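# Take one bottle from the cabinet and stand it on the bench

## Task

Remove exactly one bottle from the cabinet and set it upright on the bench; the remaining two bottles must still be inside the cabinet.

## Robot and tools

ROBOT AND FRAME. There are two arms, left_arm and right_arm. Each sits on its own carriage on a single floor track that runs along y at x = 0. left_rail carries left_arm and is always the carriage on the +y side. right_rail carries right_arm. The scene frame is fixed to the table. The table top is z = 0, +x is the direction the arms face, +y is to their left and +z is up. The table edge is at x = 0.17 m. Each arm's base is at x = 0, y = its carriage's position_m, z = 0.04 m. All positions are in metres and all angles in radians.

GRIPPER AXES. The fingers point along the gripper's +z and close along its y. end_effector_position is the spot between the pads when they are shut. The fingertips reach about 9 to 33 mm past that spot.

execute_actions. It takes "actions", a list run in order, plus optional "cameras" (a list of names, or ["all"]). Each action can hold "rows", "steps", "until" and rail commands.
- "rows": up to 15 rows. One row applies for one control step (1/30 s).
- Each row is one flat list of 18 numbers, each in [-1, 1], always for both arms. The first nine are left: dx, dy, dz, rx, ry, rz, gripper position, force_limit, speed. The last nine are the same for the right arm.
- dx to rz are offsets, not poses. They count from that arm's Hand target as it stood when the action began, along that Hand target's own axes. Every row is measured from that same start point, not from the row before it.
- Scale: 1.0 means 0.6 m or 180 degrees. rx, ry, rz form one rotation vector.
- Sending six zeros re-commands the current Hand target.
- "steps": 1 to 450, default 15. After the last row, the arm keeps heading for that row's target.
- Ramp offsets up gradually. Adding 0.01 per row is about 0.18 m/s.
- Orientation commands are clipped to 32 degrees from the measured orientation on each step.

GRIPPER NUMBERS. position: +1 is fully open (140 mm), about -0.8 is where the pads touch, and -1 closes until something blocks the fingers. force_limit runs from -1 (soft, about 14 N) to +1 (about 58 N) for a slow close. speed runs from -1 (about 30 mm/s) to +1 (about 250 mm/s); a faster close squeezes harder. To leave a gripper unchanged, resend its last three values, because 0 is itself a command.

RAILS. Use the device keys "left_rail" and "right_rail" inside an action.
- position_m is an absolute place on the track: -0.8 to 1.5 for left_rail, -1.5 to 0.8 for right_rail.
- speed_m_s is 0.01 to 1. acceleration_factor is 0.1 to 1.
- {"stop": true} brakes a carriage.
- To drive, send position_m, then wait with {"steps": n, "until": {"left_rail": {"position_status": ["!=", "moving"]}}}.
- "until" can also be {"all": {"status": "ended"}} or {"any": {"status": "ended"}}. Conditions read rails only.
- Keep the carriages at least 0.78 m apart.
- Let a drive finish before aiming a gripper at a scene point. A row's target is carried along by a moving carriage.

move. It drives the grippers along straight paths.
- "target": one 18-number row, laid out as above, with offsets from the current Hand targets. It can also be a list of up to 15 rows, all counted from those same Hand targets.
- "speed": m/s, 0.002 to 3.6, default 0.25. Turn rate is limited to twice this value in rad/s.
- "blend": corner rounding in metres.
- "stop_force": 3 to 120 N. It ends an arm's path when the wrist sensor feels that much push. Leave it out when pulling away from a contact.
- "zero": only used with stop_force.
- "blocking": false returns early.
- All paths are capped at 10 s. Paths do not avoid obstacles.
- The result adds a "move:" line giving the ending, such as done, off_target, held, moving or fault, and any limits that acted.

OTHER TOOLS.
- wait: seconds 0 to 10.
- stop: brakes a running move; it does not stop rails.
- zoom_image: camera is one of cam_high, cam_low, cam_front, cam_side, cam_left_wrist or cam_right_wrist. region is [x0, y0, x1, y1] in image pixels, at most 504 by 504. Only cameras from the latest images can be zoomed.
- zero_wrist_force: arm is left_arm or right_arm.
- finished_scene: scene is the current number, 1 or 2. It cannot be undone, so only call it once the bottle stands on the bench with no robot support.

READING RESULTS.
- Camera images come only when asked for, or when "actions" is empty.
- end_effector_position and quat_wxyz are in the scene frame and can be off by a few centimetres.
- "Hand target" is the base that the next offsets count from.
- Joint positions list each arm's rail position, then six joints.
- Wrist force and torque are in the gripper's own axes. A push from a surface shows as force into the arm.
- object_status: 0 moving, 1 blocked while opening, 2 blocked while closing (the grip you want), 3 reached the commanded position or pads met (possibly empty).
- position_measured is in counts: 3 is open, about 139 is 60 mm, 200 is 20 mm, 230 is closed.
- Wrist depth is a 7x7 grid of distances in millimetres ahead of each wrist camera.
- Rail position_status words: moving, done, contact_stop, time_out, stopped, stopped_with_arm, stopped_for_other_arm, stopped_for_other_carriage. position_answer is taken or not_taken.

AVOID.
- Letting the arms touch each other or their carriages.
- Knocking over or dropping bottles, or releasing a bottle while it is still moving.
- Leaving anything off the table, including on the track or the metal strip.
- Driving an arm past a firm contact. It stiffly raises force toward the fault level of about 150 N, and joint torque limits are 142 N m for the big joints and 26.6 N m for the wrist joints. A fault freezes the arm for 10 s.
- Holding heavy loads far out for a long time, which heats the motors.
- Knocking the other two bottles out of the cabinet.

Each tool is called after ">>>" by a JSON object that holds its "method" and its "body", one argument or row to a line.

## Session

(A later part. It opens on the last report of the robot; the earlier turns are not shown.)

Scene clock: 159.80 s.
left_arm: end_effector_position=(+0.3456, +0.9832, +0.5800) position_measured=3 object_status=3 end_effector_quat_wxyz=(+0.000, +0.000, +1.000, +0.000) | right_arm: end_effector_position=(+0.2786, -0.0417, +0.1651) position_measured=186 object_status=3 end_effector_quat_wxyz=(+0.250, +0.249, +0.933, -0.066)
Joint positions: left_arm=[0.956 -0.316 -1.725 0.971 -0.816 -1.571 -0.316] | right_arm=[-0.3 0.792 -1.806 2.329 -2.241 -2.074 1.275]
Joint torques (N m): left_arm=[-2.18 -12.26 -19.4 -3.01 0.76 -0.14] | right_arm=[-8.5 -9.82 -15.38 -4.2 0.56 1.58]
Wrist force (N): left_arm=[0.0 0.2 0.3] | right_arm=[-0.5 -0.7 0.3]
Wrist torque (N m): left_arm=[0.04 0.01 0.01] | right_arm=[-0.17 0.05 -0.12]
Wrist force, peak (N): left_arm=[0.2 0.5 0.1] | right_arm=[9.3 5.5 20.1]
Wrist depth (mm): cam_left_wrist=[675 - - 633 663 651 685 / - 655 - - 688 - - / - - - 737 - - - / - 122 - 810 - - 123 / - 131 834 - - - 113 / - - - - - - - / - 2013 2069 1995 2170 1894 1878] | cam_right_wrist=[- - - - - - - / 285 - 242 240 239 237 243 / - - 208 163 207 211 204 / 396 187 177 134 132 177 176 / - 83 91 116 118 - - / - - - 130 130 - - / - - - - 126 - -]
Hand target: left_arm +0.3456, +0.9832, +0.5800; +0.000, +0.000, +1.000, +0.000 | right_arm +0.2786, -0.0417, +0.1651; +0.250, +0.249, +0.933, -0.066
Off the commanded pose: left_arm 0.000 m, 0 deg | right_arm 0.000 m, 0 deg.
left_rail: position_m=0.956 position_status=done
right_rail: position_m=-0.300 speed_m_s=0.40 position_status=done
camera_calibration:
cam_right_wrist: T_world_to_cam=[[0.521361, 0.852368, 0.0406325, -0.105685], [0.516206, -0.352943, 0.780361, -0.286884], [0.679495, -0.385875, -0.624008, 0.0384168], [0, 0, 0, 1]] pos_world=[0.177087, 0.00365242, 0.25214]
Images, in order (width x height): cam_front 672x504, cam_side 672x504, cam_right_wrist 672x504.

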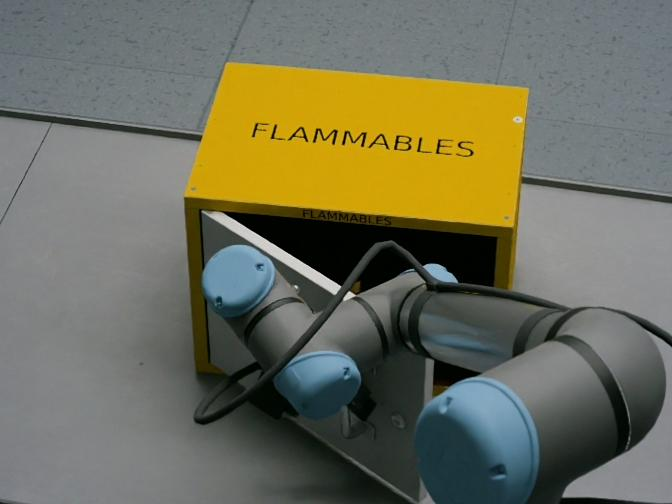

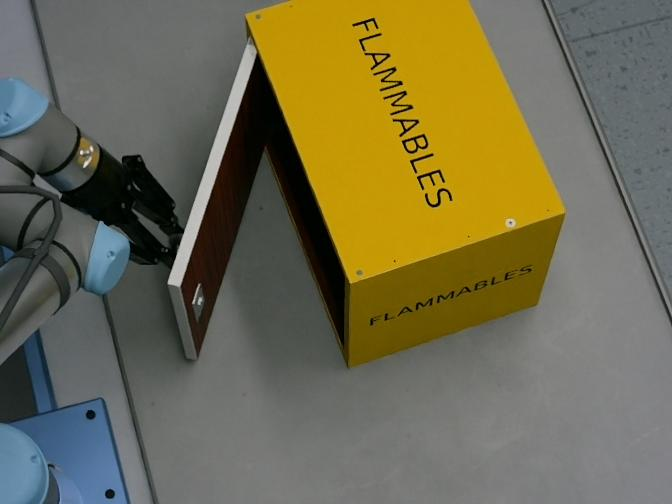

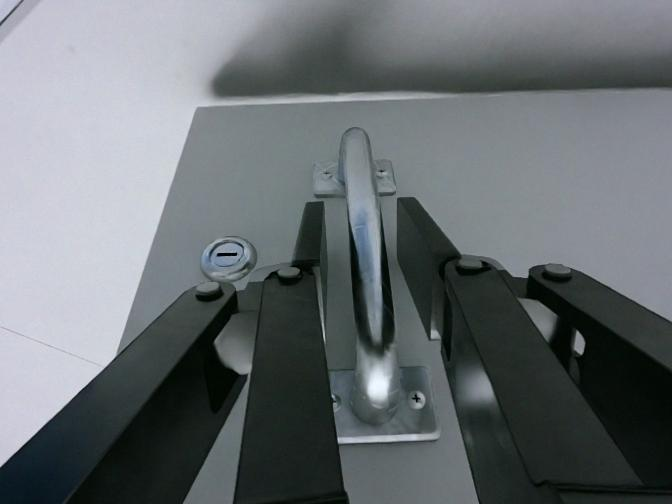

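>>> {"method": "execute_actions", "body": {
  "actions": [
    {"rows": [[0,0,0,0,0,0,1,1,1, 0,0,0,0,0,0,-1,-0.7,-1]], "steps": 60}
  ]
}}

>>> {"method": "move", "body": {
  "target": [
    [0,0,0,0,0,0,1,1,1, 0.0995,0.0317,-0.0574,0.0417,0,0.0722,-1,-0.7,-1],
    [0,0,0,0,0,0,1,1,1, 0.1884,0.092,-0.1088,0.0833,0,0.1443,-1,-0.7,-1],
    [0,0,0,0,0,0,1,1,1, 0.2608,0.1768,-0.1506,0.125,0,0.2165,-1,-0.7,-1],
    [0,0,0,0,0,0,1,1,1, 0.3118,0.2804,-0.18,0.1667,0,0.2887,-1,-0.7,-1]
  ],
  "speed": 0.08,
  "blend": [0.02,0.02,0.02,0],
  "stop_force": 35,
  "cameras": ["cam_right_wrist", "cam_side", "cam_high", "cam_front"]
}}

Scene clock: 171.77 s.
left_arm: end_effector_position=(+0.3456, +0.9832, +0.5800) position_measured=3 object_status=3 end_effector_quat_wxyz=(+0.000, +0.000, +1.000, +0.000) | right_arm: end_effector_position=(+0.2786, -0.0417, +0.1650) position_measured=212 object_status=2 end_effector_quat_wxyz=(+0.250, +0.249, +0.933, -0.066)
Joint positions: left_arm=[0.956 -0.316 -1.725 0.971 -0.816 -1.571 -0.316] | right_arm=[-0.3 0.792 -1.806 2.329 -2.241 -2.074 1.275]
Joint torques (N m): left_arm=[-2.15 -12.82 -18.99 -2.79 0.78 0.06] | right_arm=[-8.51 -10.75 -36.01 -5.42 0.1 1.51]
Wrist force (N): left_arm=[0.1 0.1 0.0] | right_arm=[-2.2 -10.6 -5.6]
Wrist torque (N m): left_arm=[0.01 -0.01 0.00] | right_arm=[-0.55 0.19 0.05]
Wrist force, peak (N): left_arm=[0.1 0.5 0.3] | right_arm=[-2.2 -10.6 -5.6]
Wrist depth (mm): cam_left_wrist=[648 635 659 665 673 616 677 / 694 685 - - - 703 721 / - - - - - - 701 / - 122 - 776 - - 139 / - 115 - 801 - 822 113 / - - 850 - - 863 - / - - 1960 2050 2149 1706 1531] | cam_right_wrist=[- 243 - - 245 - - / - - 253 248 247 246 243 / 304 336 204 196 207 206 204 / - 181 180 130 178 178 176 / - - 94 115 115 - 158 / - - - - - - - / - - - - - - -]
Hand target: left_arm +0.3456, +0.9832, +0.5800; +0.000, +0.000, +1.000, +0.000 | right_arm +0.2786, -0.0417, +0.1651; +0.250, +0.249, +0.933, -0.066
Off the commanded pose: left_arm 0.000 m, 0 deg | right_arm 0.000 m, 0 deg.
left_rail: position_m=0.956 position_status=done
right_rail: position_m=-0.300 speed_m_s=0.40 position_status=done

Scene clock: 179.40 s.
left_arm: end_effector_position=(+0.3456, +0.9832, +0.5800) position_measured=3 object_status=3 end_effector_quat_wxyz=(+0.000, +0.000, +1.000, +0.000) | right_arm: end_effector_position=(+0.1749, +0.2117, +0.1654) position_measured=212 object_status=2 end_effector_quat_wxyz=(+0.183, +0.682, +0.684, -0.182)
Joint positions: left_arm=[0.956 -0.316 -1.725 0.971 -0.816 -1.571 -0.316] | right_arm=[-0.3 1.12 -1.063 1.302 -1.333 -1.791 2.742]
Joint torques (N m): left_arm=[-3.89 -12.7 -19.78 -2.7 1.18 0.06] | right_arm=[-2.74 -39.37 -36.15 2.36 5.26 1.98]
Wrist force (N): left_arm=[0.0 0.2 0.1] | right_arm=[-1.8 12.8 5.7]
Wrist torque (N m): left_arm=[0.04 0.00 0.01] | right_arm=[-0.05 0.26 -0.10]
Wrist force, peak (N): left_arm=[0.4 0.2 0.6] | right_arm=[1.3 11.8 10.0]
Wrist depth (mm): cam_left_wrist=[644 669 655 655 661 659 638 / - - 685 - - 675 650 / - - - - - - 696 / - 122 - - - - 139 / - 115 - - - - 113 / - 850 - - - - - / - 1978 1995 1995 - 1910 -] | cam_right_wrist=[238 240 256 257 - 240 - / - 265 251 248 238 - 245 / 305 303 209 165 206 205 203 / - 181 181 130 182 181 175 / 1693 - 94 92 - - 158 / - - - - - - - / - - - - - - -]
Hand target: left_arm +0.3456, +0.9832, +0.5800; +0.000, +0.000, +1.000, +0.000 | right_arm +0.1749, +0.2117, +0.1654; +0.183, +0.682, +0.684, -0.182
Off the commanded pose: left_arm 0.000 m, 0 deg | right_arm 0.000 m, 0 deg.
left_rail: position_m=0.956 position_status=done
right_rail: position_m=-0.300 speed_m_s=0.40 position_status=done
move: done
camera_calibration:
cam_right_wrist: T_world_to_cam=[[0.998905, -0.0254732, 0.0392468, -0.165108], [-0.0465602, -0.624011, 0.780027, 0.0116435], [0.00462063, -0.781, -0.624514, 0.408706], [0, 0, 0, 1]] pos_world=[0.163581, 0.322259, 0.25264]
Images, in order (width x height): cam_high 672x504, cam_front 672x504, cam_side 672x504, cam_right_wrist 672x504.

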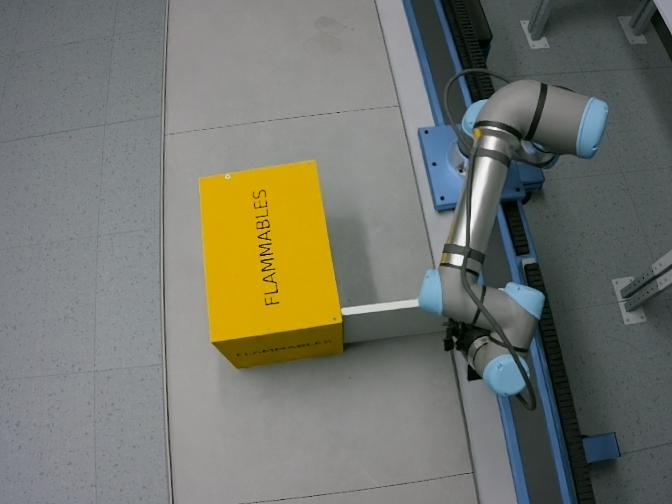

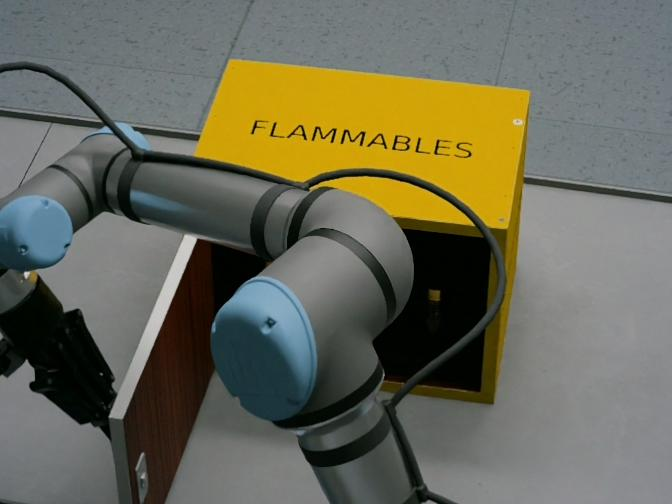

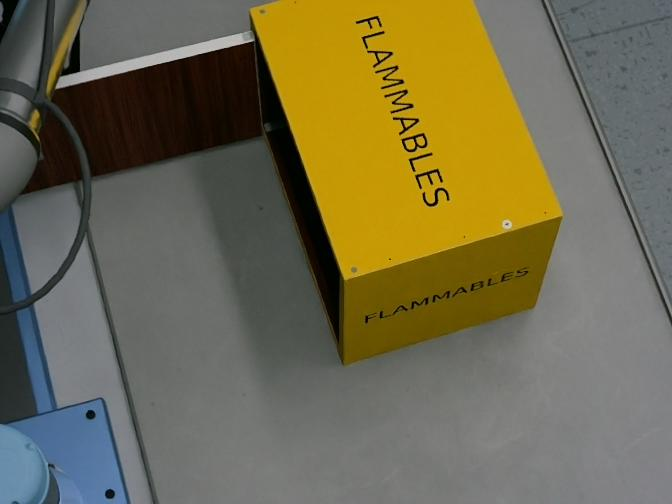

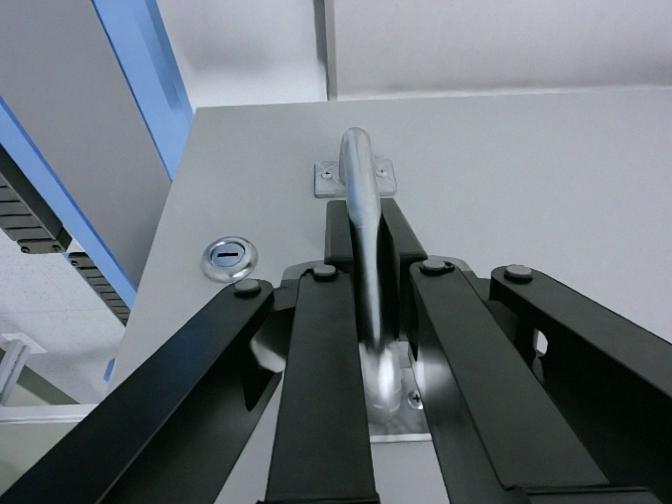

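>>> {"method": "execute_actions", "body": {
  "actions": [
    {"rows": [[0,0,0,0,0,0,1,1,1, 0,0,0,0,0,0,0.2,-0.7,-0.8]], "steps": 70}
  ]
}}

>>> {"method": "move", "body": {
  "target": [0,0,0,0,0,0,1,1,1, 0,0,-0.3,0,0,0,0.2,-0.7,-0.8],
  "speed": 0.15,
  "cameras": ["cam_right_wrist", "cam_side", "cam_high"]
}}

Scene clock: 183.97 s.
left_arm: end_effector_position=(+0.3456, +0.9832, +0.5800) position_measured=3 object_status=3 end_effector_quat_wxyz=(+0.000, +0.000, +1.000, +0.000) | right_arm: end_effector_position=(+0.1749, +0.2117, +0.1654) position_measured=104 object_status=3 end_effector_quat_wxyz=(+0.183, +0.682, +0.684, -0.182)
Joint positions: left_arm=[0.956 -0.316 -1.725 0.971 -0.816 -1.571 -0.316] | right_arm=[-0.3 1.12 -1.063 1.302 -1.333 -1.791 2.742]
Joint torques (N m): left_arm=[-3.5 -11.07 -19.28 -2.83 1.08 0.14] | right_arm=[-2.9 -40.67 -25.35 1.38 1.2 1.41]
Wrist force (N): left_arm=[0.1 0.2 0.0] | right_arm=[-0.5 0.1 0.1]
Wrist torque (N m): left_arm=[0.04 -0.03 0.00] | right_arm=[-0.02 0.01 -0.14]
Wrist force, peak (N): left_arm=[0.4 0.4 0.2] | right_arm=[-2.0 13.2 5.7]
Wrist depth (mm): cam_left_wrist=[681 - 665 637 659 - 650 / - - 712 - - - 619 / - - 726 - - - - / - 122 - - - - 125 / - 115 831 763 - - 113 / - - - - 866 - - / - 1926 1995 1978 1960 1878 -] | cam_right_wrist=[- 243 256 260 - - - / 265 267 276 249 238 235 242 / 318 301 213 199 209 206 204 / 353 347 172 176 184 131 176 / - 88 130 155 150 123 80 / - - 142 134 137 140 - / - - - 125 126 129 -]
Hand target: left_arm +0.3456, +0.9832, +0.5800; +0.000, +0.000, +1.000, +0.000 | right_arm +0.1749, +0.2117, +0.1654; +0.183, +0.682, +0.684, -0.182
Off the commanded pose: left_arm 0.000 m, 0 deg | right_arm 0.000 m, 0 deg.
left_rail: position_m=0.956 position_status=done
right_rail: position_m=-0.300 speed_m_s=0.40 position_status=done

Scene clock: 186.17 s.
left_arm: end_effector_position=(+0.3456, +0.9832, +0.5800) position_measured=3 object_status=3 end_effector_quat_wxyz=(+0.000, +0.000, +1.000, +0.000) | right_arm: end_effector_position=(+0.1746, +0.3014, +0.3214) position_measured=104 object_status=3 end_effector_quat_wxyz=(+0.183, +0.682, +0.684, -0.182)
Joint positions: left_arm=[0.956 -0.316 -1.725 0.971 -0.816 -1.571 -0.316] | right_arm=[-0.3 1.172 -0.741 0.353 -0.696 -1.767 2.789]
Joint torques (N m): left_arm=[-4.05 -11.73 -20.35 -2.88 1.18 -0.41] | right_arm=[11.01 -49.38 -34.9 1.55 1.27 1.98]
Wrist force (N): left_arm=[0.0 0.4 0.0] | right_arm=[-0.7 0.2 0.1]
Wrist torque (N m): left_arm=[0.08 -0.01 0.00] | right_arm=[0.03 0.04 -0.17]
Wrist force, peak (N): left_arm=[0.1 0.3 0.4] | right_arm=[-1.0 0.1 1.4]
Wrist depth (mm): cam_left_wrist=[- 653 677 657 655 635 701 / - - 675 683 671 624 - / - - - - - 745 - / - 130 - - - - 139 / - 115 - 828 - 810 113 / - - - - - - - / - 1878 1926 1926 2013 1910 2031] | cam_right_wrist=[- - 396 396 - - - / 1157 433 - 384 - 400 - / 1404 - 325 330 330 335 317 / 1645 1588 280 294 291 128 298 / - 88 260 269 264 114 88 / - - 666 929 - - - / - - - - - - -]
Hand target: left_arm +0.3456, +0.9832, +0.5800; +0.000, +0.000, +1.000, +0.000 | right_arm +0.1746, +0.3014, +0.3214; +0.183, +0.682, +0.684, -0.182
Off the commanded pose: left_arm 0.000 m, 0 deg | right_arm 0.000 m, 0 deg.
left_rail: position_m=0.956 position_status=done
right_rail: position_m=-0.300 speed_m_s=0.40 position_status=done
move: done
camera_calibration:
cam_right_wrist: T_world_to_cam=[[0.9989, -0.0254694, 0.0393785, -0.168703], [-0.0466593, -0.624231, 0.779845, -0.0539614], [0.00471912, -0.780825, -0.624732, 0.57611], [0, 0, 0, 1]] pos_world=[0.163281, 0.41186, 0.40864]
Images, in order (width x height): cam_high 672x504, cam_side 672x504, cam_right_wrist 672x504.

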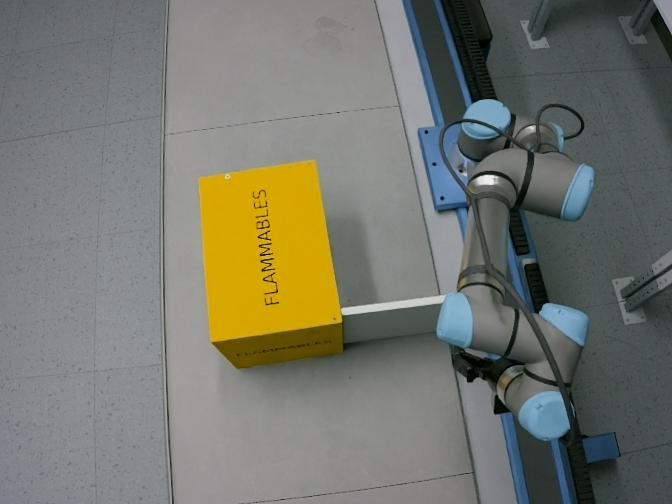

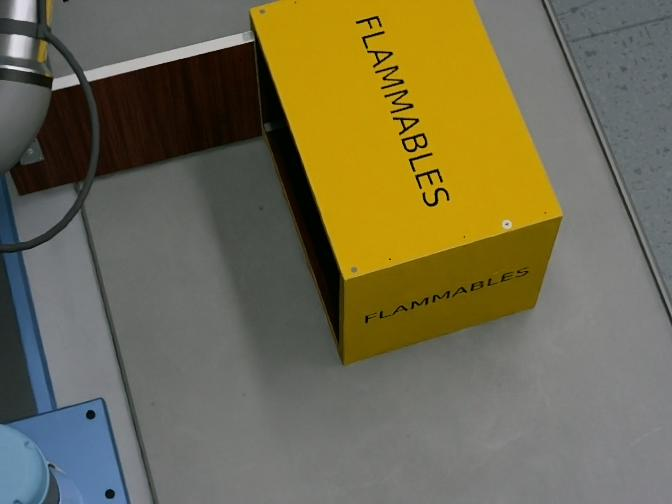

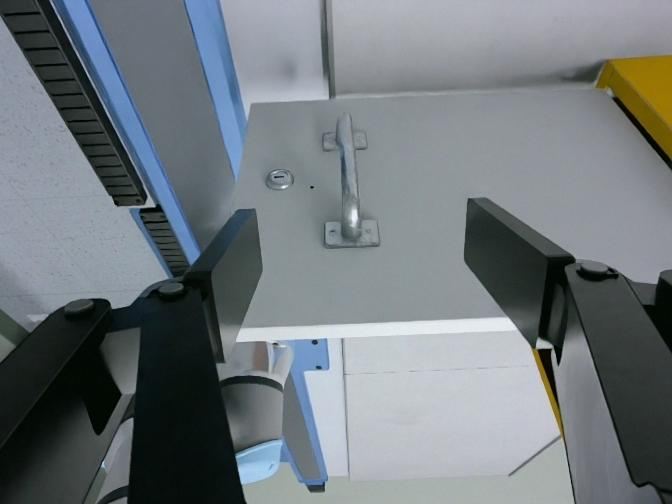

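>>> {"method": "move", "body": {
  "target": [
    [0,0,0,0,0,0,1,1,1, -0.1083,0,-0.1876,0,0,0,0.2,-0.7,-0.8],
    [0,0,0,0,0,0,1,1,1, -0.5841,0.1748,-0.0065,-0.1692,-0.078,-0.2206,0.2,-0.7,-0.8]
  ],
  "speed": 0.25,
  "blend": [0.05,0]
}}

Scene clock: 196.20 s.
left_arm: end_effector_position=(+0.3456, +0.9832, +0.5800) position_measured=3 object_status=3 end_effector_quat_wxyz=(+0.000, +0.000, +1.000, +0.000) | right_arm: end_effector_position=(+0.2804, -0.0001, +0.4996) position_measured=104 object_status=3 end_effector_quat_wxyz=(+0.359, +0.316, +0.868, -0.130)
Joint positions: left_arm=[0.956 -0.316 -1.725 0.971 -0.816 -1.571 -0.316] | right_arm=[-0.3 1.025 -1.666 1.385 -1.141 -2.344 1.783]
Joint torques (N m): left_arm=[-3.69 -11.53 -20.67 -3.05 1.07 -0.23] | right_arm=[-10.5 -31.19 -15.27 -5.59 -0.14 -1.5]
Wrist force (N): left_arm=[0.3 0.0 0.1] | right_arm=[-1.1 0.0 0.5]
Wrist torque (N m): left_arm=[-0.01 -0.05 0.00] | right_arm=[-0.03 0.17 0.03]
Wrist force, peak (N): left_arm=[-0.1 0.4 0.4] | right_arm=[2.5 0.4 2.5]
Wrist depth (mm): cam_left_wrist=[- 657 665 673 671 671 653 / - 719 - 698 - 709 701 / - 733 - - - 688 - / - 122 - 781 - - 735 / - 115 - - - - 114 / - - - - - 866 - / - 2128 2013 - 2352 2108 1910] | cam_right_wrist=[- 587 - 574 598 583 290 / - - - 539 649 356 - / - - - - 418 491 470 / 1169 - 141 - 2991 130 2741 / - 88 113 3838 4187 114 80 / - - - - 3598 - - / - - 3437 - 3543 - -]
Hand target: left_arm +0.3456, +0.9832, +0.5800; +0.000, +0.000, +1.000, +0.000 | right_arm +0.2804, -0.0001, +0.4996; +0.359, +0.316, +0.869, -0.130
Off the commanded pose: left_arm 0.000 m, 0 deg | right_arm 0.000 m, 0 deg.
left_rail: position_m=0.956 position_status=done
right_rail: position_m=-0.300 speed_m_s=0.40 position_status=done
elbow stopped short (right arm): the move would have taken joint 4 (elbow) straighter than the controller allows.
move: done

>>> {"method": "execute_actions", "body": {
  "actions": [
    {"right_rail": {"position_m": -0.4, "speed_m_s": 0.4}},
    {"steps": 120, "until": {"right_rail": {"position_status": ["!=", "moving"]}}}
  ]
}}

>>> {"method": "move", "body": {
  "target": [0,0,0,0,0,0,1,1,1, 0.2282,0.117,0.2422,-0.1846,-0.0266,-0.1699,0.2,-0.7,-0.8],
  "speed": 0.25,
  "cameras": ["cam_right_wrist", "cam_front", "cam_side"]
}}

Scene clock: 205.07 s.
left_arm: end_effector_position=(+0.3456, +0.9832, +0.5800) position_measured=3 object_status=3 end_effector_quat_wxyz=(+0.000, +0.000, +1.000, +0.000) | right_arm: end_effector_position=(+0.2804, -0.1001, +0.4996) position_measured=104 object_status=3 end_effector_quat_wxyz=(+0.359, +0.316, +0.869, -0.130)
Joint positions: left_arm=[0.956 -0.316 -1.725 0.971 -0.816 -1.571 -0.316] | right_arm=[-0.4 1.025 -1.666 1.385 -1.141 -2.344 1.783]
Joint torques (N m): left_arm=[-5.97 -13.02 -21.01 -3.08 1.02 -0.08] | right_arm=[-7.47 -10.21 -18.41 -5.06 -1.03 -1.68]
Wrist force (N): left_arm=[0.2 0.5 0.3] | right_arm=[-1.2 0.0 0.6]
Wrist torque (N m): left_arm=[0.10 -0.04 0.00] | right_arm=[-0.04 0.19 0.04]
Wrist force, peak (N): left_arm=[0.2 0.4 0.3] | right_arm=[-2.4 -1.7 1.2]
Wrist depth (mm): cam_left_wrist=[- 646 657 661 619 661 679 / - - 712 - 659 - - / - - 745 730 - - - / - 122 790 - - - 125 / - 123 828 813 - - 113 / - - 853 - - 887 - / - 2013 1878 2031 1926 2191 -] | cam_right_wrist=[- - - - 544 564 286 / - - - - 450 346 - / 940 - - - - - 500 / 1193 - 143 2678 2843 130 2450 / - 88 113 3970 3337 114 80 / - - - - - - - / - - - - 3714 - -]
Hand target: left_arm +0.3456, +0.9832, +0.5800; +0.000, +0.000, +1.000, +0.000 | right_arm +0.2804, -0.1001, +0.4996; +0.359, +0.316, +0.869, -0.130
Tool commands: left_gripper/position=+1.0 left_gripper/force_limit=+1.0 left_gripper/speed=+1.0 right_gripper/position=+0.2 right_gripper/force_limit=-0.7 right_gripper/speed=-0.8
Off the commanded pose: left_arm 0.000 m, 0 deg | right_arm 0.000 m, 0 deg.
left_rail: position_m=0.956 position_status=done
right_rail: position_m=-0.400 speed_m_s=0.40 position_status=done

Scene clock: 207.50 s.
left_arm: end_effector_position=(+0.3456, +0.9832, +0.5800) position_measured=3 object_status=3 end_effector_quat_wxyz=(+0.000, +0.000, +1.000, +0.000) | right_arm: end_effector_position=(+0.3300, -0.0498, +0.3001) position_measured=104 object_status=3 end_effector_quat_wxyz=(+0.422, -0.041, +0.905, +0.019)
Joint positions: left_arm=[0.956 -0.316 -1.725 0.971 -0.816 -1.571 -0.316] | right_arm=[-0.4 0.895 -1.84 2.304 -2.725 -2.156 0.588]
Joint torques (N m): left_arm=[-4.34 -10.59 -20.21 -2.91 1.41 -0.01] | right_arm=[-10.5 -22.84 -15.57 -6.25 0.63 -1.55]
Wrist force (N): left_arm=[0.1 0.1 0.1] | right_arm=[-1.1 -0.6 0.6]
Wrist torque (N m): left_arm=[0.03 -0.02 0.00] | right_arm=[-0.18 0.15 0.03]
Wrist force, peak (N): left_arm=[0.1 0.6 0.2] | right_arm=[-2.4 -0.2 0.0]
Wrist depth (mm): cam_left_wrist=[- 669 657 690 646 - 669 / - 669 698 - 638 659 - / 740 760 669 - 716 659 - / - 131 - - - 752 132 / - 131 - - - 804 113 / - - - - - - 856 / - 1878 - 1943 1943 1719 1910] | cam_right_wrist=[- 359 386 392 396 402 289 / 491 341 466 489 476 420 303 / 595 312 560 583 587 449 344 / 2741 283 536 554 554 131 331 / - 88 130 262 265 114 80 / - - 3489 - - - - / - - - 3437 - - -]
Hand target: left_arm +0.3456, +0.9832, +0.5800; +0.000, +0.000, +1.000, +0.000 | right_arm +0.3300, -0.0498, +0.3001; +0.422, -0.041, +0.905, +0.019
Off the commanded pose: left_arm 0.000 m, 0 deg | right_arm 0.000 m, 0 deg.
left_rail: position_m=0.956 position_status=done
right_rail: position_m=-0.400 speed_m_s=0.40 position_status=done
move: done
camera_calibration:
cam_right_wrist: T_world_to_cam=[[-0.0776579, 0.995909, 0.0462032, 0.0720645], [0.321265, -0.0188737, 0.946801, -0.390569], [0.9438, 0.0883701, -0.318485, -0.0705768], [0, 0, 0, 1]] pos_world=[0.197683, -0.0729043, 0.343984]
Images, in order (width x height): cam_front 672x504, cam_side 672x504, cam_right_wrist 672x504.

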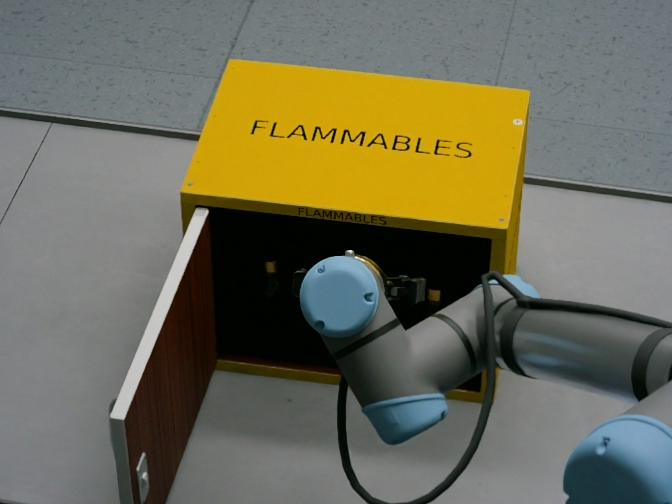

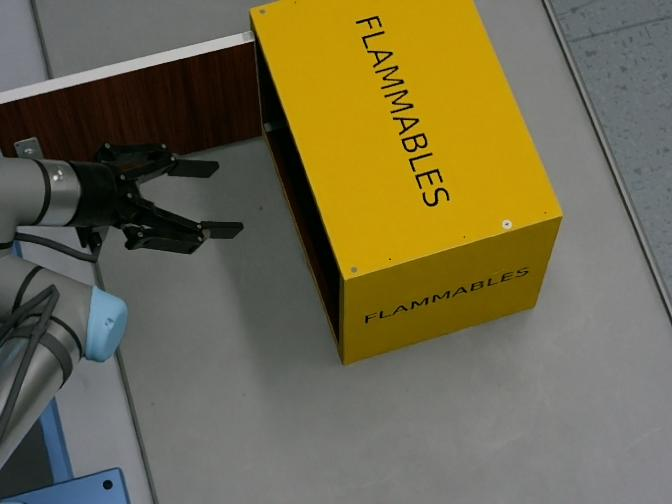

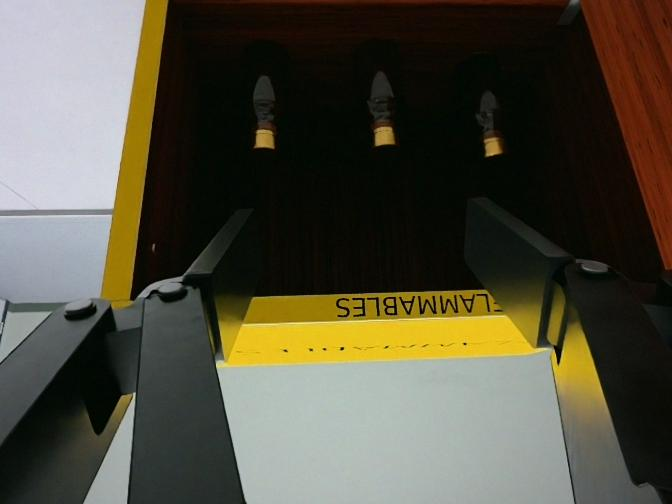

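>>> {"method": "zoom_image", "body": {
  "camera": "cam_right_wrist",
  "region": [150, 0, 650, 220]
}}

>>> {"method": "zoom_image", "body": {
  "camera": "cam_front",
  "region": [200, 200, 520, 420]
}}

Scaled by 1.008 from the camera's 672x504 image, which has a finer 960x720 frame.

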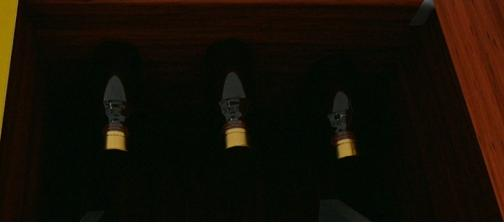

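Scaled by 1.575 from the camera's 672x504 image, which has a finer 960x720 frame.

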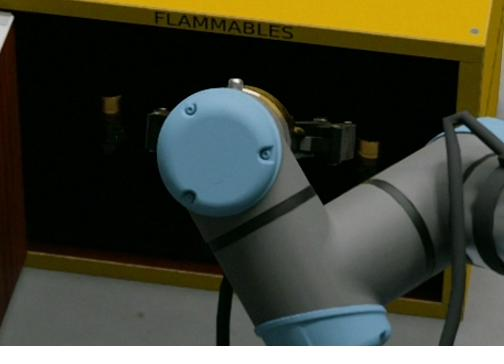

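>>> {"method": "zoom_image", "body": {
  "camera": "cam_right_wrist",
  "region": [200, 20, 330, 160]
}}

>>> {"method": "zoom_image", "body": {
  "camera": "cam_right_wrist",
  "region": [320, 20, 540, 170]
}}

Scaled by 3.600 from the camera's 672x504 image, which has a finer 960x720 frame.

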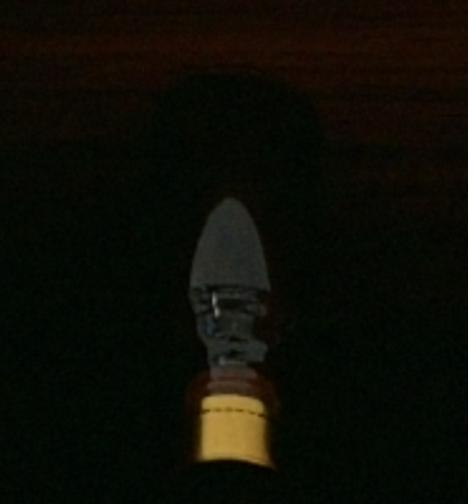

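Scaled by 2.291 from the camera's 672x504 image, which has a finer 960x720 frame.

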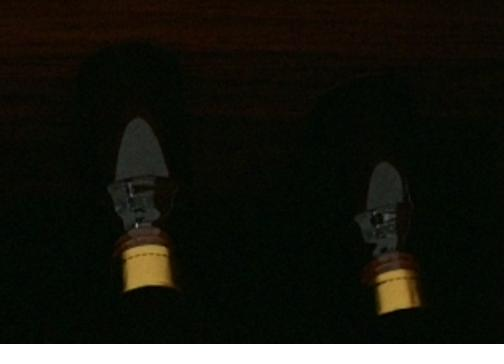

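>>> {"method": "execute_actions", "body": {
  "actions": [
    {"right_rail": {"position_m": -0.5, "speed_m_s": 0.4}},
    {"steps": 120, "until": {"right_rail": {"position_status": ["!=", "moving"]}}}
  ]
}}

>>> {"method": "move", "body": {
  "target": [0,0,0,0,0,0,1,1,1, 0.188,0.0475,0.2947,0,-0.0556,0,0.2,-0.7,-0.8],
  "speed": 0.2,
  "cameras": ["cam_right_wrist", "cam_front", "cam_side"]
}}

Scene clock: 231.43 s.
left_arm: end_effector_position=(+0.3456, +0.9832, +0.5800) position_measured=3 object_status=3 end_effector_quat_wxyz=(+0.000, +0.000, +1.000, +0.000) | right_arm: end_effector_position=(+0.3300, -0.1498, +0.3001) position_measured=104 object_status=3 end_effector_quat_wxyz=(+0.422, -0.041, +0.905, +0.019)
Joint positions: left_arm=[0.956 -0.316 -1.725 0.971 -0.816 -1.571 -0.316] | right_arm=[-0.5 0.895 -1.84 2.305 -2.726 -2.155 0.588]
Joint torques (N m): left_arm=[-6.13 -11.37 -20.71 -3.11 1.27 0.01] | right_arm=[-6.8 -10.49 -22.84 -5.64 0.12 -1.68]
Wrist force (N): left_arm=[0.2 0.1 -0.1] | right_arm=[-1.0 -0.5 0.5]
Wrist torque (N m): left_arm=[0.03 -0.04 0.00] | right_arm=[-0.16 0.11 0.02]
Wrist force, peak (N): left_arm=[0.1 0.2 0.6] | right_arm=[-1.1 -2.4 0.3]
Wrist depth (mm): cam_left_wrist=[665 683 661 696 642 594 673 / - - 740 730 - - - / - - - 685 - 721 - / - 122 - - - 752 124 / - 131 822 798 843 828 113 / - - - 846 866 856 - / - 2013 2050 1960 2170 1960 1978] | cam_right_wrist=[- 419 - 389 398 400 405 / - - - 472 496 459 435 / - - 295 587 593 592 458 / 2774 2587 152 559 560 131 461 / - 88 114 265 265 114 88 / - - 3655 3970 - - - / - - 3598 3543 - - -]
Hand target: left_arm +0.3456, +0.9832, +0.5800; +0.000, +0.000, +1.000, +0.000 | right_arm +0.3300, -0.1498, +0.3001; +0.422, -0.041, +0.905, +0.019
Tool commands: left_gripper/position=+1.0 left_gripper/force_limit=+1.0 left_gripper/speed=+1.0 right_gripper/position=+0.2 right_gripper/force_limit=-0.7 right_gripper/speed=-0.8
Off the commanded pose: left_arm 0.000 m, 0 deg | right_arm 0.000 m, 0 deg.
left_rail: position_m=0.956 position_status=done
right_rail: position_m=-0.500 speed_m_s=0.40 position_status=done

Scene clock: 233.40 s.
left_arm: end_effector_position=(+0.3456, +0.9832, +0.5800) position_measured=3 object_status=3 end_effector_quat_wxyz=(+0.000, +0.000, +1.000, +0.000) | right_arm: end_effector_position=(+0.3901, -0.1158, +0.1000) position_measured=104 object_status=3 end_effector_quat_wxyz=(+0.499, -0.040, +0.865, +0.023)
Joint positions: left_arm=[0.956 -0.316 -1.725 0.971 -0.816 -1.571 -0.316] | right_arm=[-0.5 0.886 -1.02 2.412 -3.844 -2.237 0.471]
Joint torques (N m): left_arm=[-5.58 -13.51 -20.35 -2.96 1.25 0.1] | right_arm=[-11.13 -21.97 -18.42 -6.03 -2.6 -1.79]
Wrist force (N): left_arm=[0.1 0.1 0.0] | right_arm=[-1.0 -0.6 0.8]
Wrist torque (N m): left_arm=[0.02 -0.02 0.00] | right_arm=[-0.19 0.11 0.02]
Wrist force, peak (N): left_arm=[0.5 0.4 0.2] | right_arm=[-2.4 -0.8 -0.9]
Wrist depth (mm): cam_left_wrist=[- 696 - 653 633 661 665 / 730 - - - 709 - 735 / 760 - - - - - - / - 131 813 - 765 - 139 / - 122 - - - - 113 / - - 880 - - 901 - / - 1995 1943 1995 1943 1926 -] | cam_right_wrist=[178 181 167 - - 183 181 / - - 216 221 223 227 230 / - - 269 275 311 293 295 / 4264 - 416 - 481 131 290 / - 88 259 460 470 114 80 / - - 306 455 460 - - / - - 358 441 444 - -]
Hand target: left_arm +0.3456, +0.9832, +0.5800; +0.000, +0.000, +1.000, +0.000 | right_arm +0.3901, -0.1158, +0.1000; +0.500, -0.040, +0.865, +0.023
Off the commanded pose: left_arm 0.000 m, 0 deg | right_arm 0.000 m, 0 deg.
left_rail: position_m=0.956 position_status=done
right_rail: position_m=-0.500 speed_m_s=0.40 position_status=done
move: done
camera_calibration:
cam_right_wrist: T_world_to_cam=[[-0.0860235, 0.995147, 0.0477789, 0.154777], [0.152581, -0.0342317, 0.987698, -0.161798], [0.98454, 0.0922554, -0.148896, -0.217603], [0, 0, 0, 1]] pos_world=[0.25224, -0.139489, 0.120012]
Images, in order (width x height): cam_front 672x504, cam_side 672x504, cam_right_wrist 672x504.

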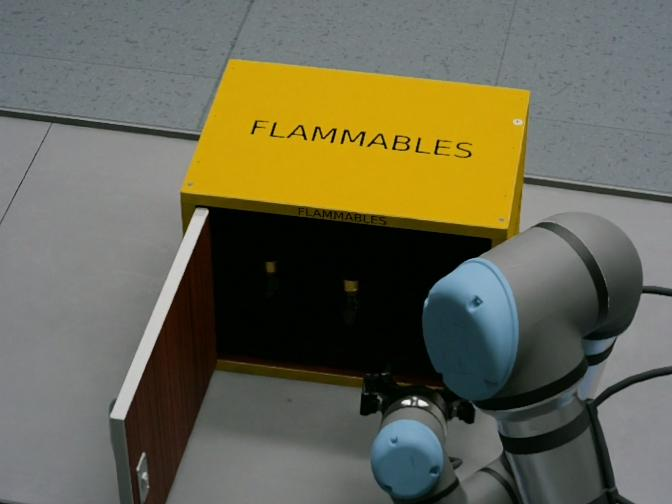

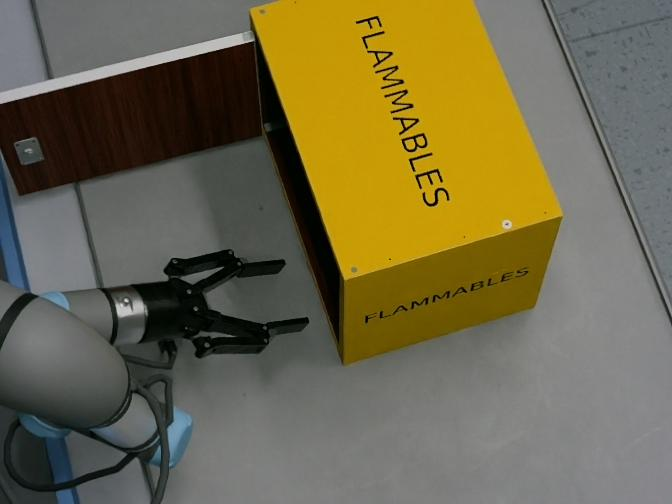

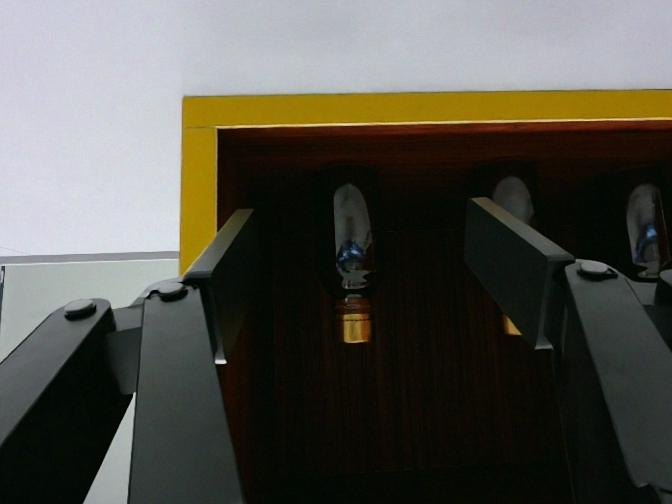

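>>> {"method": "zoom_image", "body": {
  "camera": "cam_right_wrist",
  "region": [250, 130, 470, 370]
}}

>>> {"method": "zoom_image", "body": {
  "camera": "cam_right_wrist",
  "region": [170, 80, 672, 370]
}}

Scaled by 2.100 from the camera's 672x504 image, which has a finer 960x720 frame.

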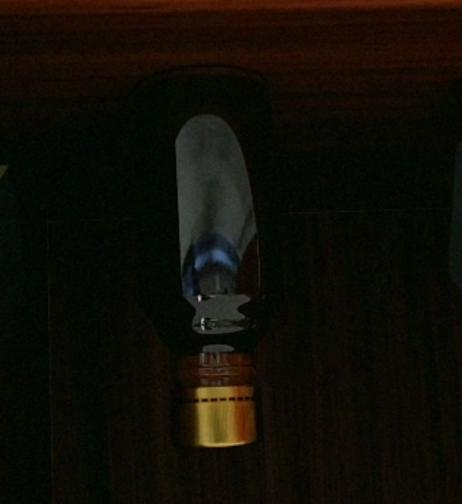

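Scaled by 1.004 from the camera's 672x504 image, which has a finer 960x720 frame.

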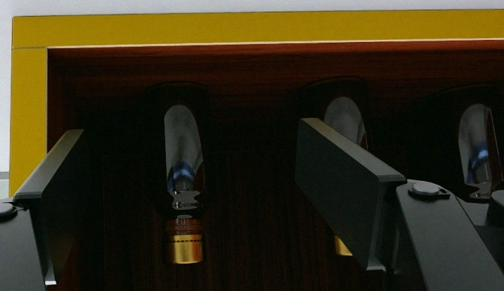

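>>> {"method": "execute_actions", "body": {
  "actions": [
    {"right_rail": {"position_m": -0.393, "speed_m_s": 0.3}},
    {"steps": 120, "until": {"right_rail": {"position_status": ["!=", "moving"]}}}
  ],
  "cameras": ["cam_right_wrist", "cam_front", "cam_low"]
}}

>>> {"method": "zoom_image", "body": {
  "camera": "cam_right_wrist",
  "region": [200, 80, 520, 380]
}}

Scene clock: 248.73 s.
left_arm: end_effector_position=(+0.3456, +0.9832, +0.5800) position_measured=3 object_status=3 end_effector_quat_wxyz=(+0.000, +0.000, +1.000, +0.000) | right_arm: end_effector_position=(+0.3901, -0.0088, +0.1000) position_measured=104 object_status=3 end_effector_quat_wxyz=(+0.500, -0.040, +0.865, +0.023)
Joint positions: left_arm=[0.956 -0.316 -1.725 0.971 -0.816 -1.571 -0.316] | right_arm=[-0.393 0.886 -1.02 2.412 -3.844 -2.237 0.471]
Joint torques (N m): left_arm=[-5.18 -12.13 -18.48 -2.96 1.47 -0.06] | right_arm=[-5.47 -28.44 -9.47 -5.93 -0.17 -1.82]
Wrist force (N): left_arm=[0.2 0.1 0.3] | right_arm=[-1.1 -0.8 0.4]
Wrist torque (N m): left_arm=[0.03 -0.05 0.00] | right_arm=[-0.24 0.15 0.02]
Wrist force, peak (N): left_arm=[0.3 0.4 0.1] | right_arm=[-0.8 -2.7 0.7]
Wrist depth (mm): cam_left_wrist=[635 667 635 703 679 626 679 / - - 679 - - - - / 757 - - - 728 - 716 / - 131 - - - 726 140 / - 115 - 890 - 792 113 / - - - - - - - / - 2050 2456 1978 1926 1995 1926] | cam_right_wrist=[- - 169 178 - - 177 / 211 214 216 218 222 225 230 / 256 282 272 270 310 287 272 / 267 324 423 - 476 131 267 / - 88 452 461 467 114 80 / - - 447 452 457 - - / - - 437 439 442 - -]
Hand target: left_arm +0.3456, +0.9832, +0.5800; +0.000, +0.000, +1.000, +0.000 | right_arm +0.3901, -0.0088, +0.1000; +0.500, -0.040, +0.865, +0.023
Tool commands: left_gripper/position=+1.0 left_gripper/force_limit=+1.0 left_gripper/speed=+1.0 right_gripper/position=+0.2 right_gripper/force_limit=-0.7 right_gripper/speed=-0.8
Off the commanded pose: left_arm 0.000 m, 0 deg | right_arm 0.000 m, 0 deg.
left_rail: position_m=0.956 position_status=done
right_rail: position_m=-0.393 speed_m_s=0.30 position_status=done
camera_calibration:
cam_right_wrist: T_world_to_cam=[[-0.0861115, 0.995134, 0.047881, 0.0482061], [0.152494, -0.034328, 0.987708, -0.158114], [0.984546, 0.0923546, -0.148796, -0.227494], [0, 0, 0, 1]] pos_world=[0.252241, -0.0323892, 0.120012]
Images, in order (width x height): cam_low 672x504, cam_front 672x504, cam_right_wrist 672x504.

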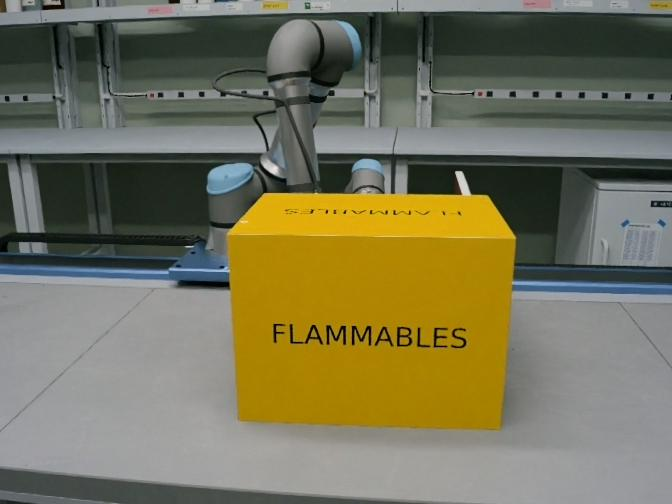

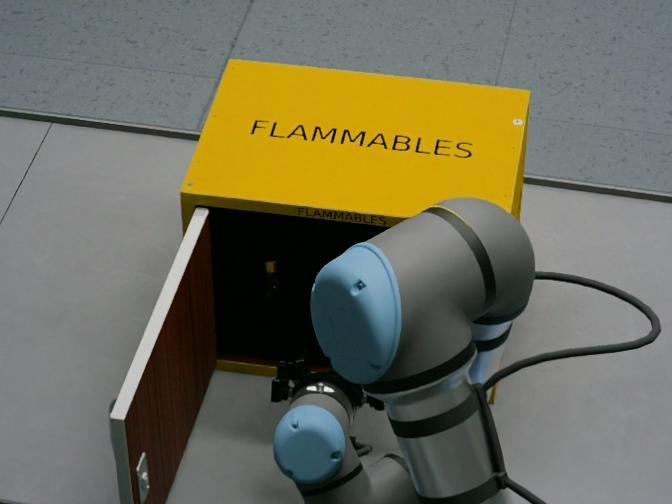

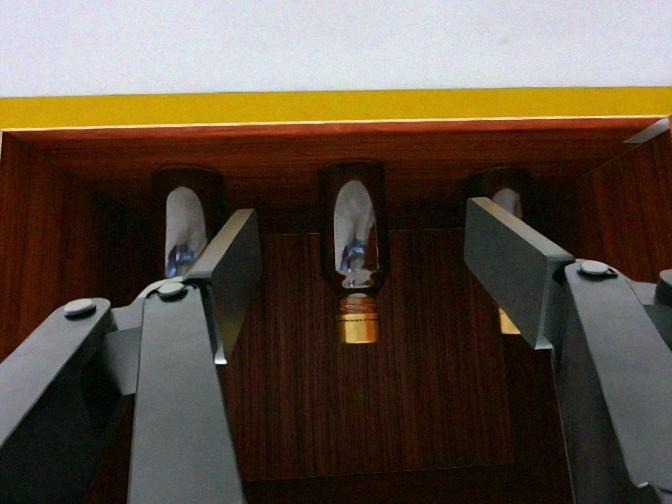

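Scaled by 1.575 from the camera's 672x504 image, which has a finer 960x720 frame.

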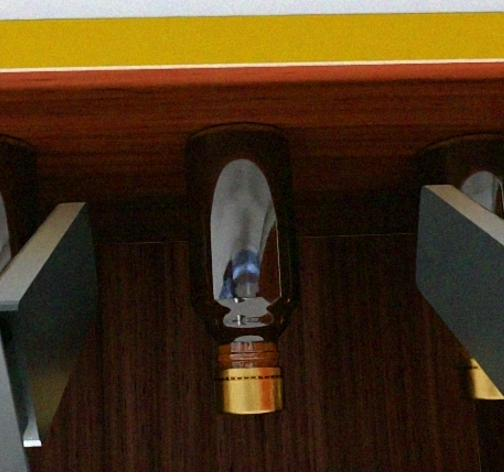

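>>> {"method": "move", "body": {
  "target": [0,0,0,0,0,0,1,1,1, -0.0617,0.0018,0.1835,0,0,0,0.0,-0.7,0],
  "speed": 0.06,
  "stop_force": 10,
  "cameras": ["cam_right_wrist", "cam_front"]
}}

Scene clock: 261.23 s.
left_arm: end_effector_position=(+0.3456, +0.9832, +0.5800) position_measured=3 object_status=3 end_effector_quat_wxyz=(+0.000, +0.000, +1.000, +0.000) | right_arm: end_effector_position=(+0.5034, +0.0026, +0.0770) position_measured=129 object_status=3 end_effector_quat_wxyz=(+0.500, -0.040, +0.865, +0.023)
Joint positions: left_arm=[0.956 -0.316 -1.725 0.971 -0.816 -1.571 -0.316] | right_arm=[-0.393 0.698 -0.887 2.219 -3.861 -2.088 0.334]
Joint torques (N m): left_arm=[-5.23 -12.11 -19.37 -2.91 1.59 -0.2] | right_arm=[-10.63 -29.11 -19.67 -0.58 1.18 -1.87]
Wrist force (N): left_arm=[0.2 0.3 0.1] | right_arm=[-0.5 -0.5 0.9]
Wrist torque (N m): left_arm=[0.07 -0.03 0.00] | right_arm=[-0.17 0.04 0.02]
Wrist force, peak (N): left_arm=[0.1 0.5 0.3] | right_arm=[-1.3 -1.1 0.4]
Wrist depth (mm): cam_left_wrist=[- 721 671 673 638 638 650 / 712 698 - - - - - / - 716 719 - - 675 - / - 122 - - 728 - 125 / - 115 967 - 834 - 113 / - - 998 - - 883 846 / - 2050 2108 1943 1995 1960 -] | cam_right_wrist=[- 114 116 117 118 120 122 / 145 149 153 146 159 164 166 / - 221 227 - 221 205 172 / - 355 139 - 147 121 167 / - 83 94 - 353 113 86 / - - 344 145 347 - - / - - - 336 339 - -]
Hand target: left_arm +0.3456, +0.9832, +0.5800; +0.000, +0.000, +1.000, +0.000 | right_arm +0.5034, +0.0026, +0.0770; +0.500, -0.040, +0.865, +0.023
Off the commanded pose: left_arm 0.000 m, 0 deg | right_arm 0.000 m, 0 deg.
left_rail: position_m=0.956 position_status=done
right_rail: position_m=-0.393 speed_m_s=0.30 position_status=done
move: done
camera_calibration:
cam_right_wrist: T_world_to_cam=[[-0.0861115, 0.995134, 0.047881, 0.0477193], [0.152494, -0.034328, 0.987708, -0.152283], [0.984546, 0.0923546, -0.148796, -0.343518], [0, 0, 0, 1]] pos_world=[0.365541, -0.0209892, 0.0970121]
Images, in order (width x height): cam_front 672x504, cam_right_wrist 672x504.

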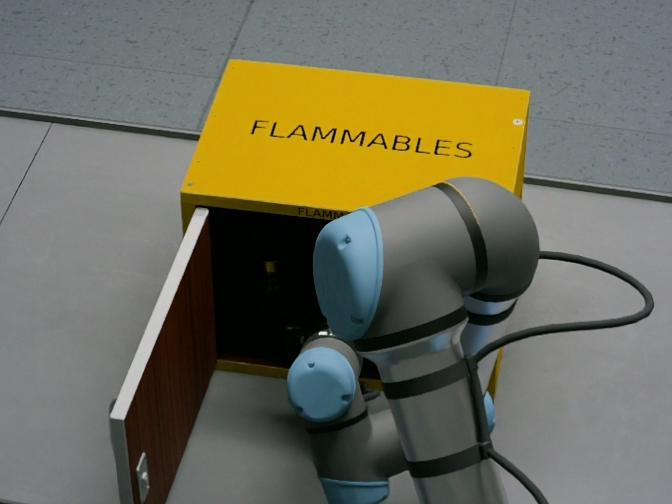

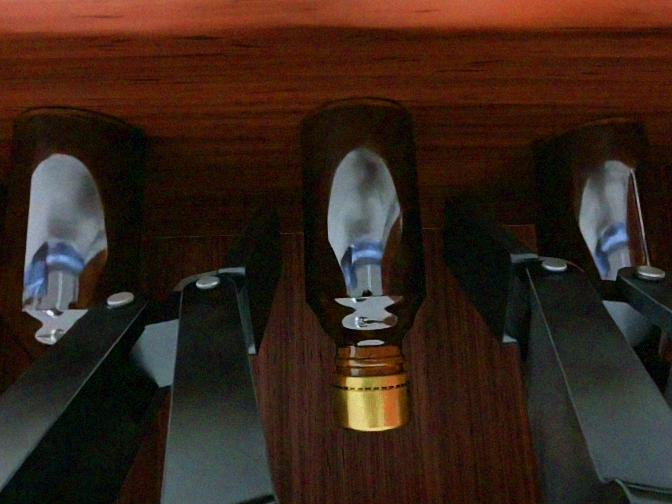

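>>> {"method": "execute_actions", "body": {
  "actions": [
    {"rows": [[0,0,0,0,0,0,1,1,1, 0,0,0,0,0,0,-1,-0.2,-1]], "steps": 75}
  ],
  "cameras": ["cam_right_wrist"]
}}

Scene clock: 265.57 s.
left_arm: end_effector_position=(+0.3456, +0.9832, +0.5800) position_measured=3 object_status=3 end_effector_quat_wxyz=(+0.000, +0.000, +1.000, +0.000) | right_arm: end_effector_position=(+0.5034, +0.0026, +0.0770) position_measured=162 object_status=2 end_effector_quat_wxyz=(+0.500, -0.040, +0.865, +0.023)
Joint positions: left_arm=[0.956 -0.316 -1.725 0.971 -0.816 -1.571 -0.316] | right_arm=[-0.393 0.698 -0.887 2.219 -3.861 -2.088 0.334]
Joint torques (N m): left_arm=[-5.38 -12.16 -20.88 -2.91 1.33 0] | right_arm=[-3.41 -29.45 -16.31 -0.64 0.84 -1.5]
Wrist force (N): left_arm=[0.0 0.0 0.1] | right_arm=[-2.4 -1.1 -2.0]
Wrist torque (N m): left_arm=[0.01 0.01 0.01] | right_arm=[-0.22 0.14 0.05]
Wrist force, peak (N): left_arm=[0.3 0.4 0.5] | right_arm=[-3.3 -1.3 -2.7]
Wrist depth (mm): cam_left_wrist=[707 675 653 698 646 648 661 / 757 679 705 - - - - / - - - 703 - - - / - 122 - 755 773 737 125 / - 123 846 - - - 113 / - - - - - 890 - / - 2050 1960 2031 1995 1894 -] | cam_right_wrist=[- 114 116 117 118 120 122 / 139 149 153 147 157 164 167 / - 224 229 - 223 206 170 / - 354 324 - 129 183 164 / - 84 82 140 141 - 85 / - - - - 144 - - / - - - 337 338 - -]
Hand target: left_arm +0.3456, +0.9832, +0.5800; +0.000, +0.000, +1.000, +0.000 | right_arm +0.5034, +0.0026, +0.0770; +0.500, -0.040, +0.865, +0.023
Off the commanded pose: left_arm 0.000 m, 0 deg | right_arm 0.000 m, 0 deg.
left_rail: position_m=0.956 position_status=done
right_rail: position_m=-0.393 speed_m_s=0.30 position_status=done
camera_calibration:
cam_right_wrist: T_world_to_cam=[[-0.0861115, 0.995134, 0.047881, 0.0477193], [0.152494, -0.034328, 0.987708, -0.152283], [0.984546, 0.0923546, -0.148796, -0.343518], [0, 0, 0, 1]] pos_world=[0.365541, -0.0209892, 0.0970121]
Images, in order (width x height): cam_right_wrist 672x504.

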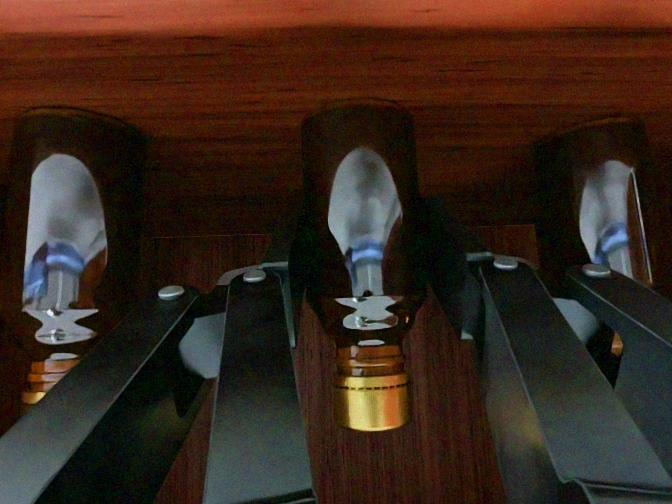

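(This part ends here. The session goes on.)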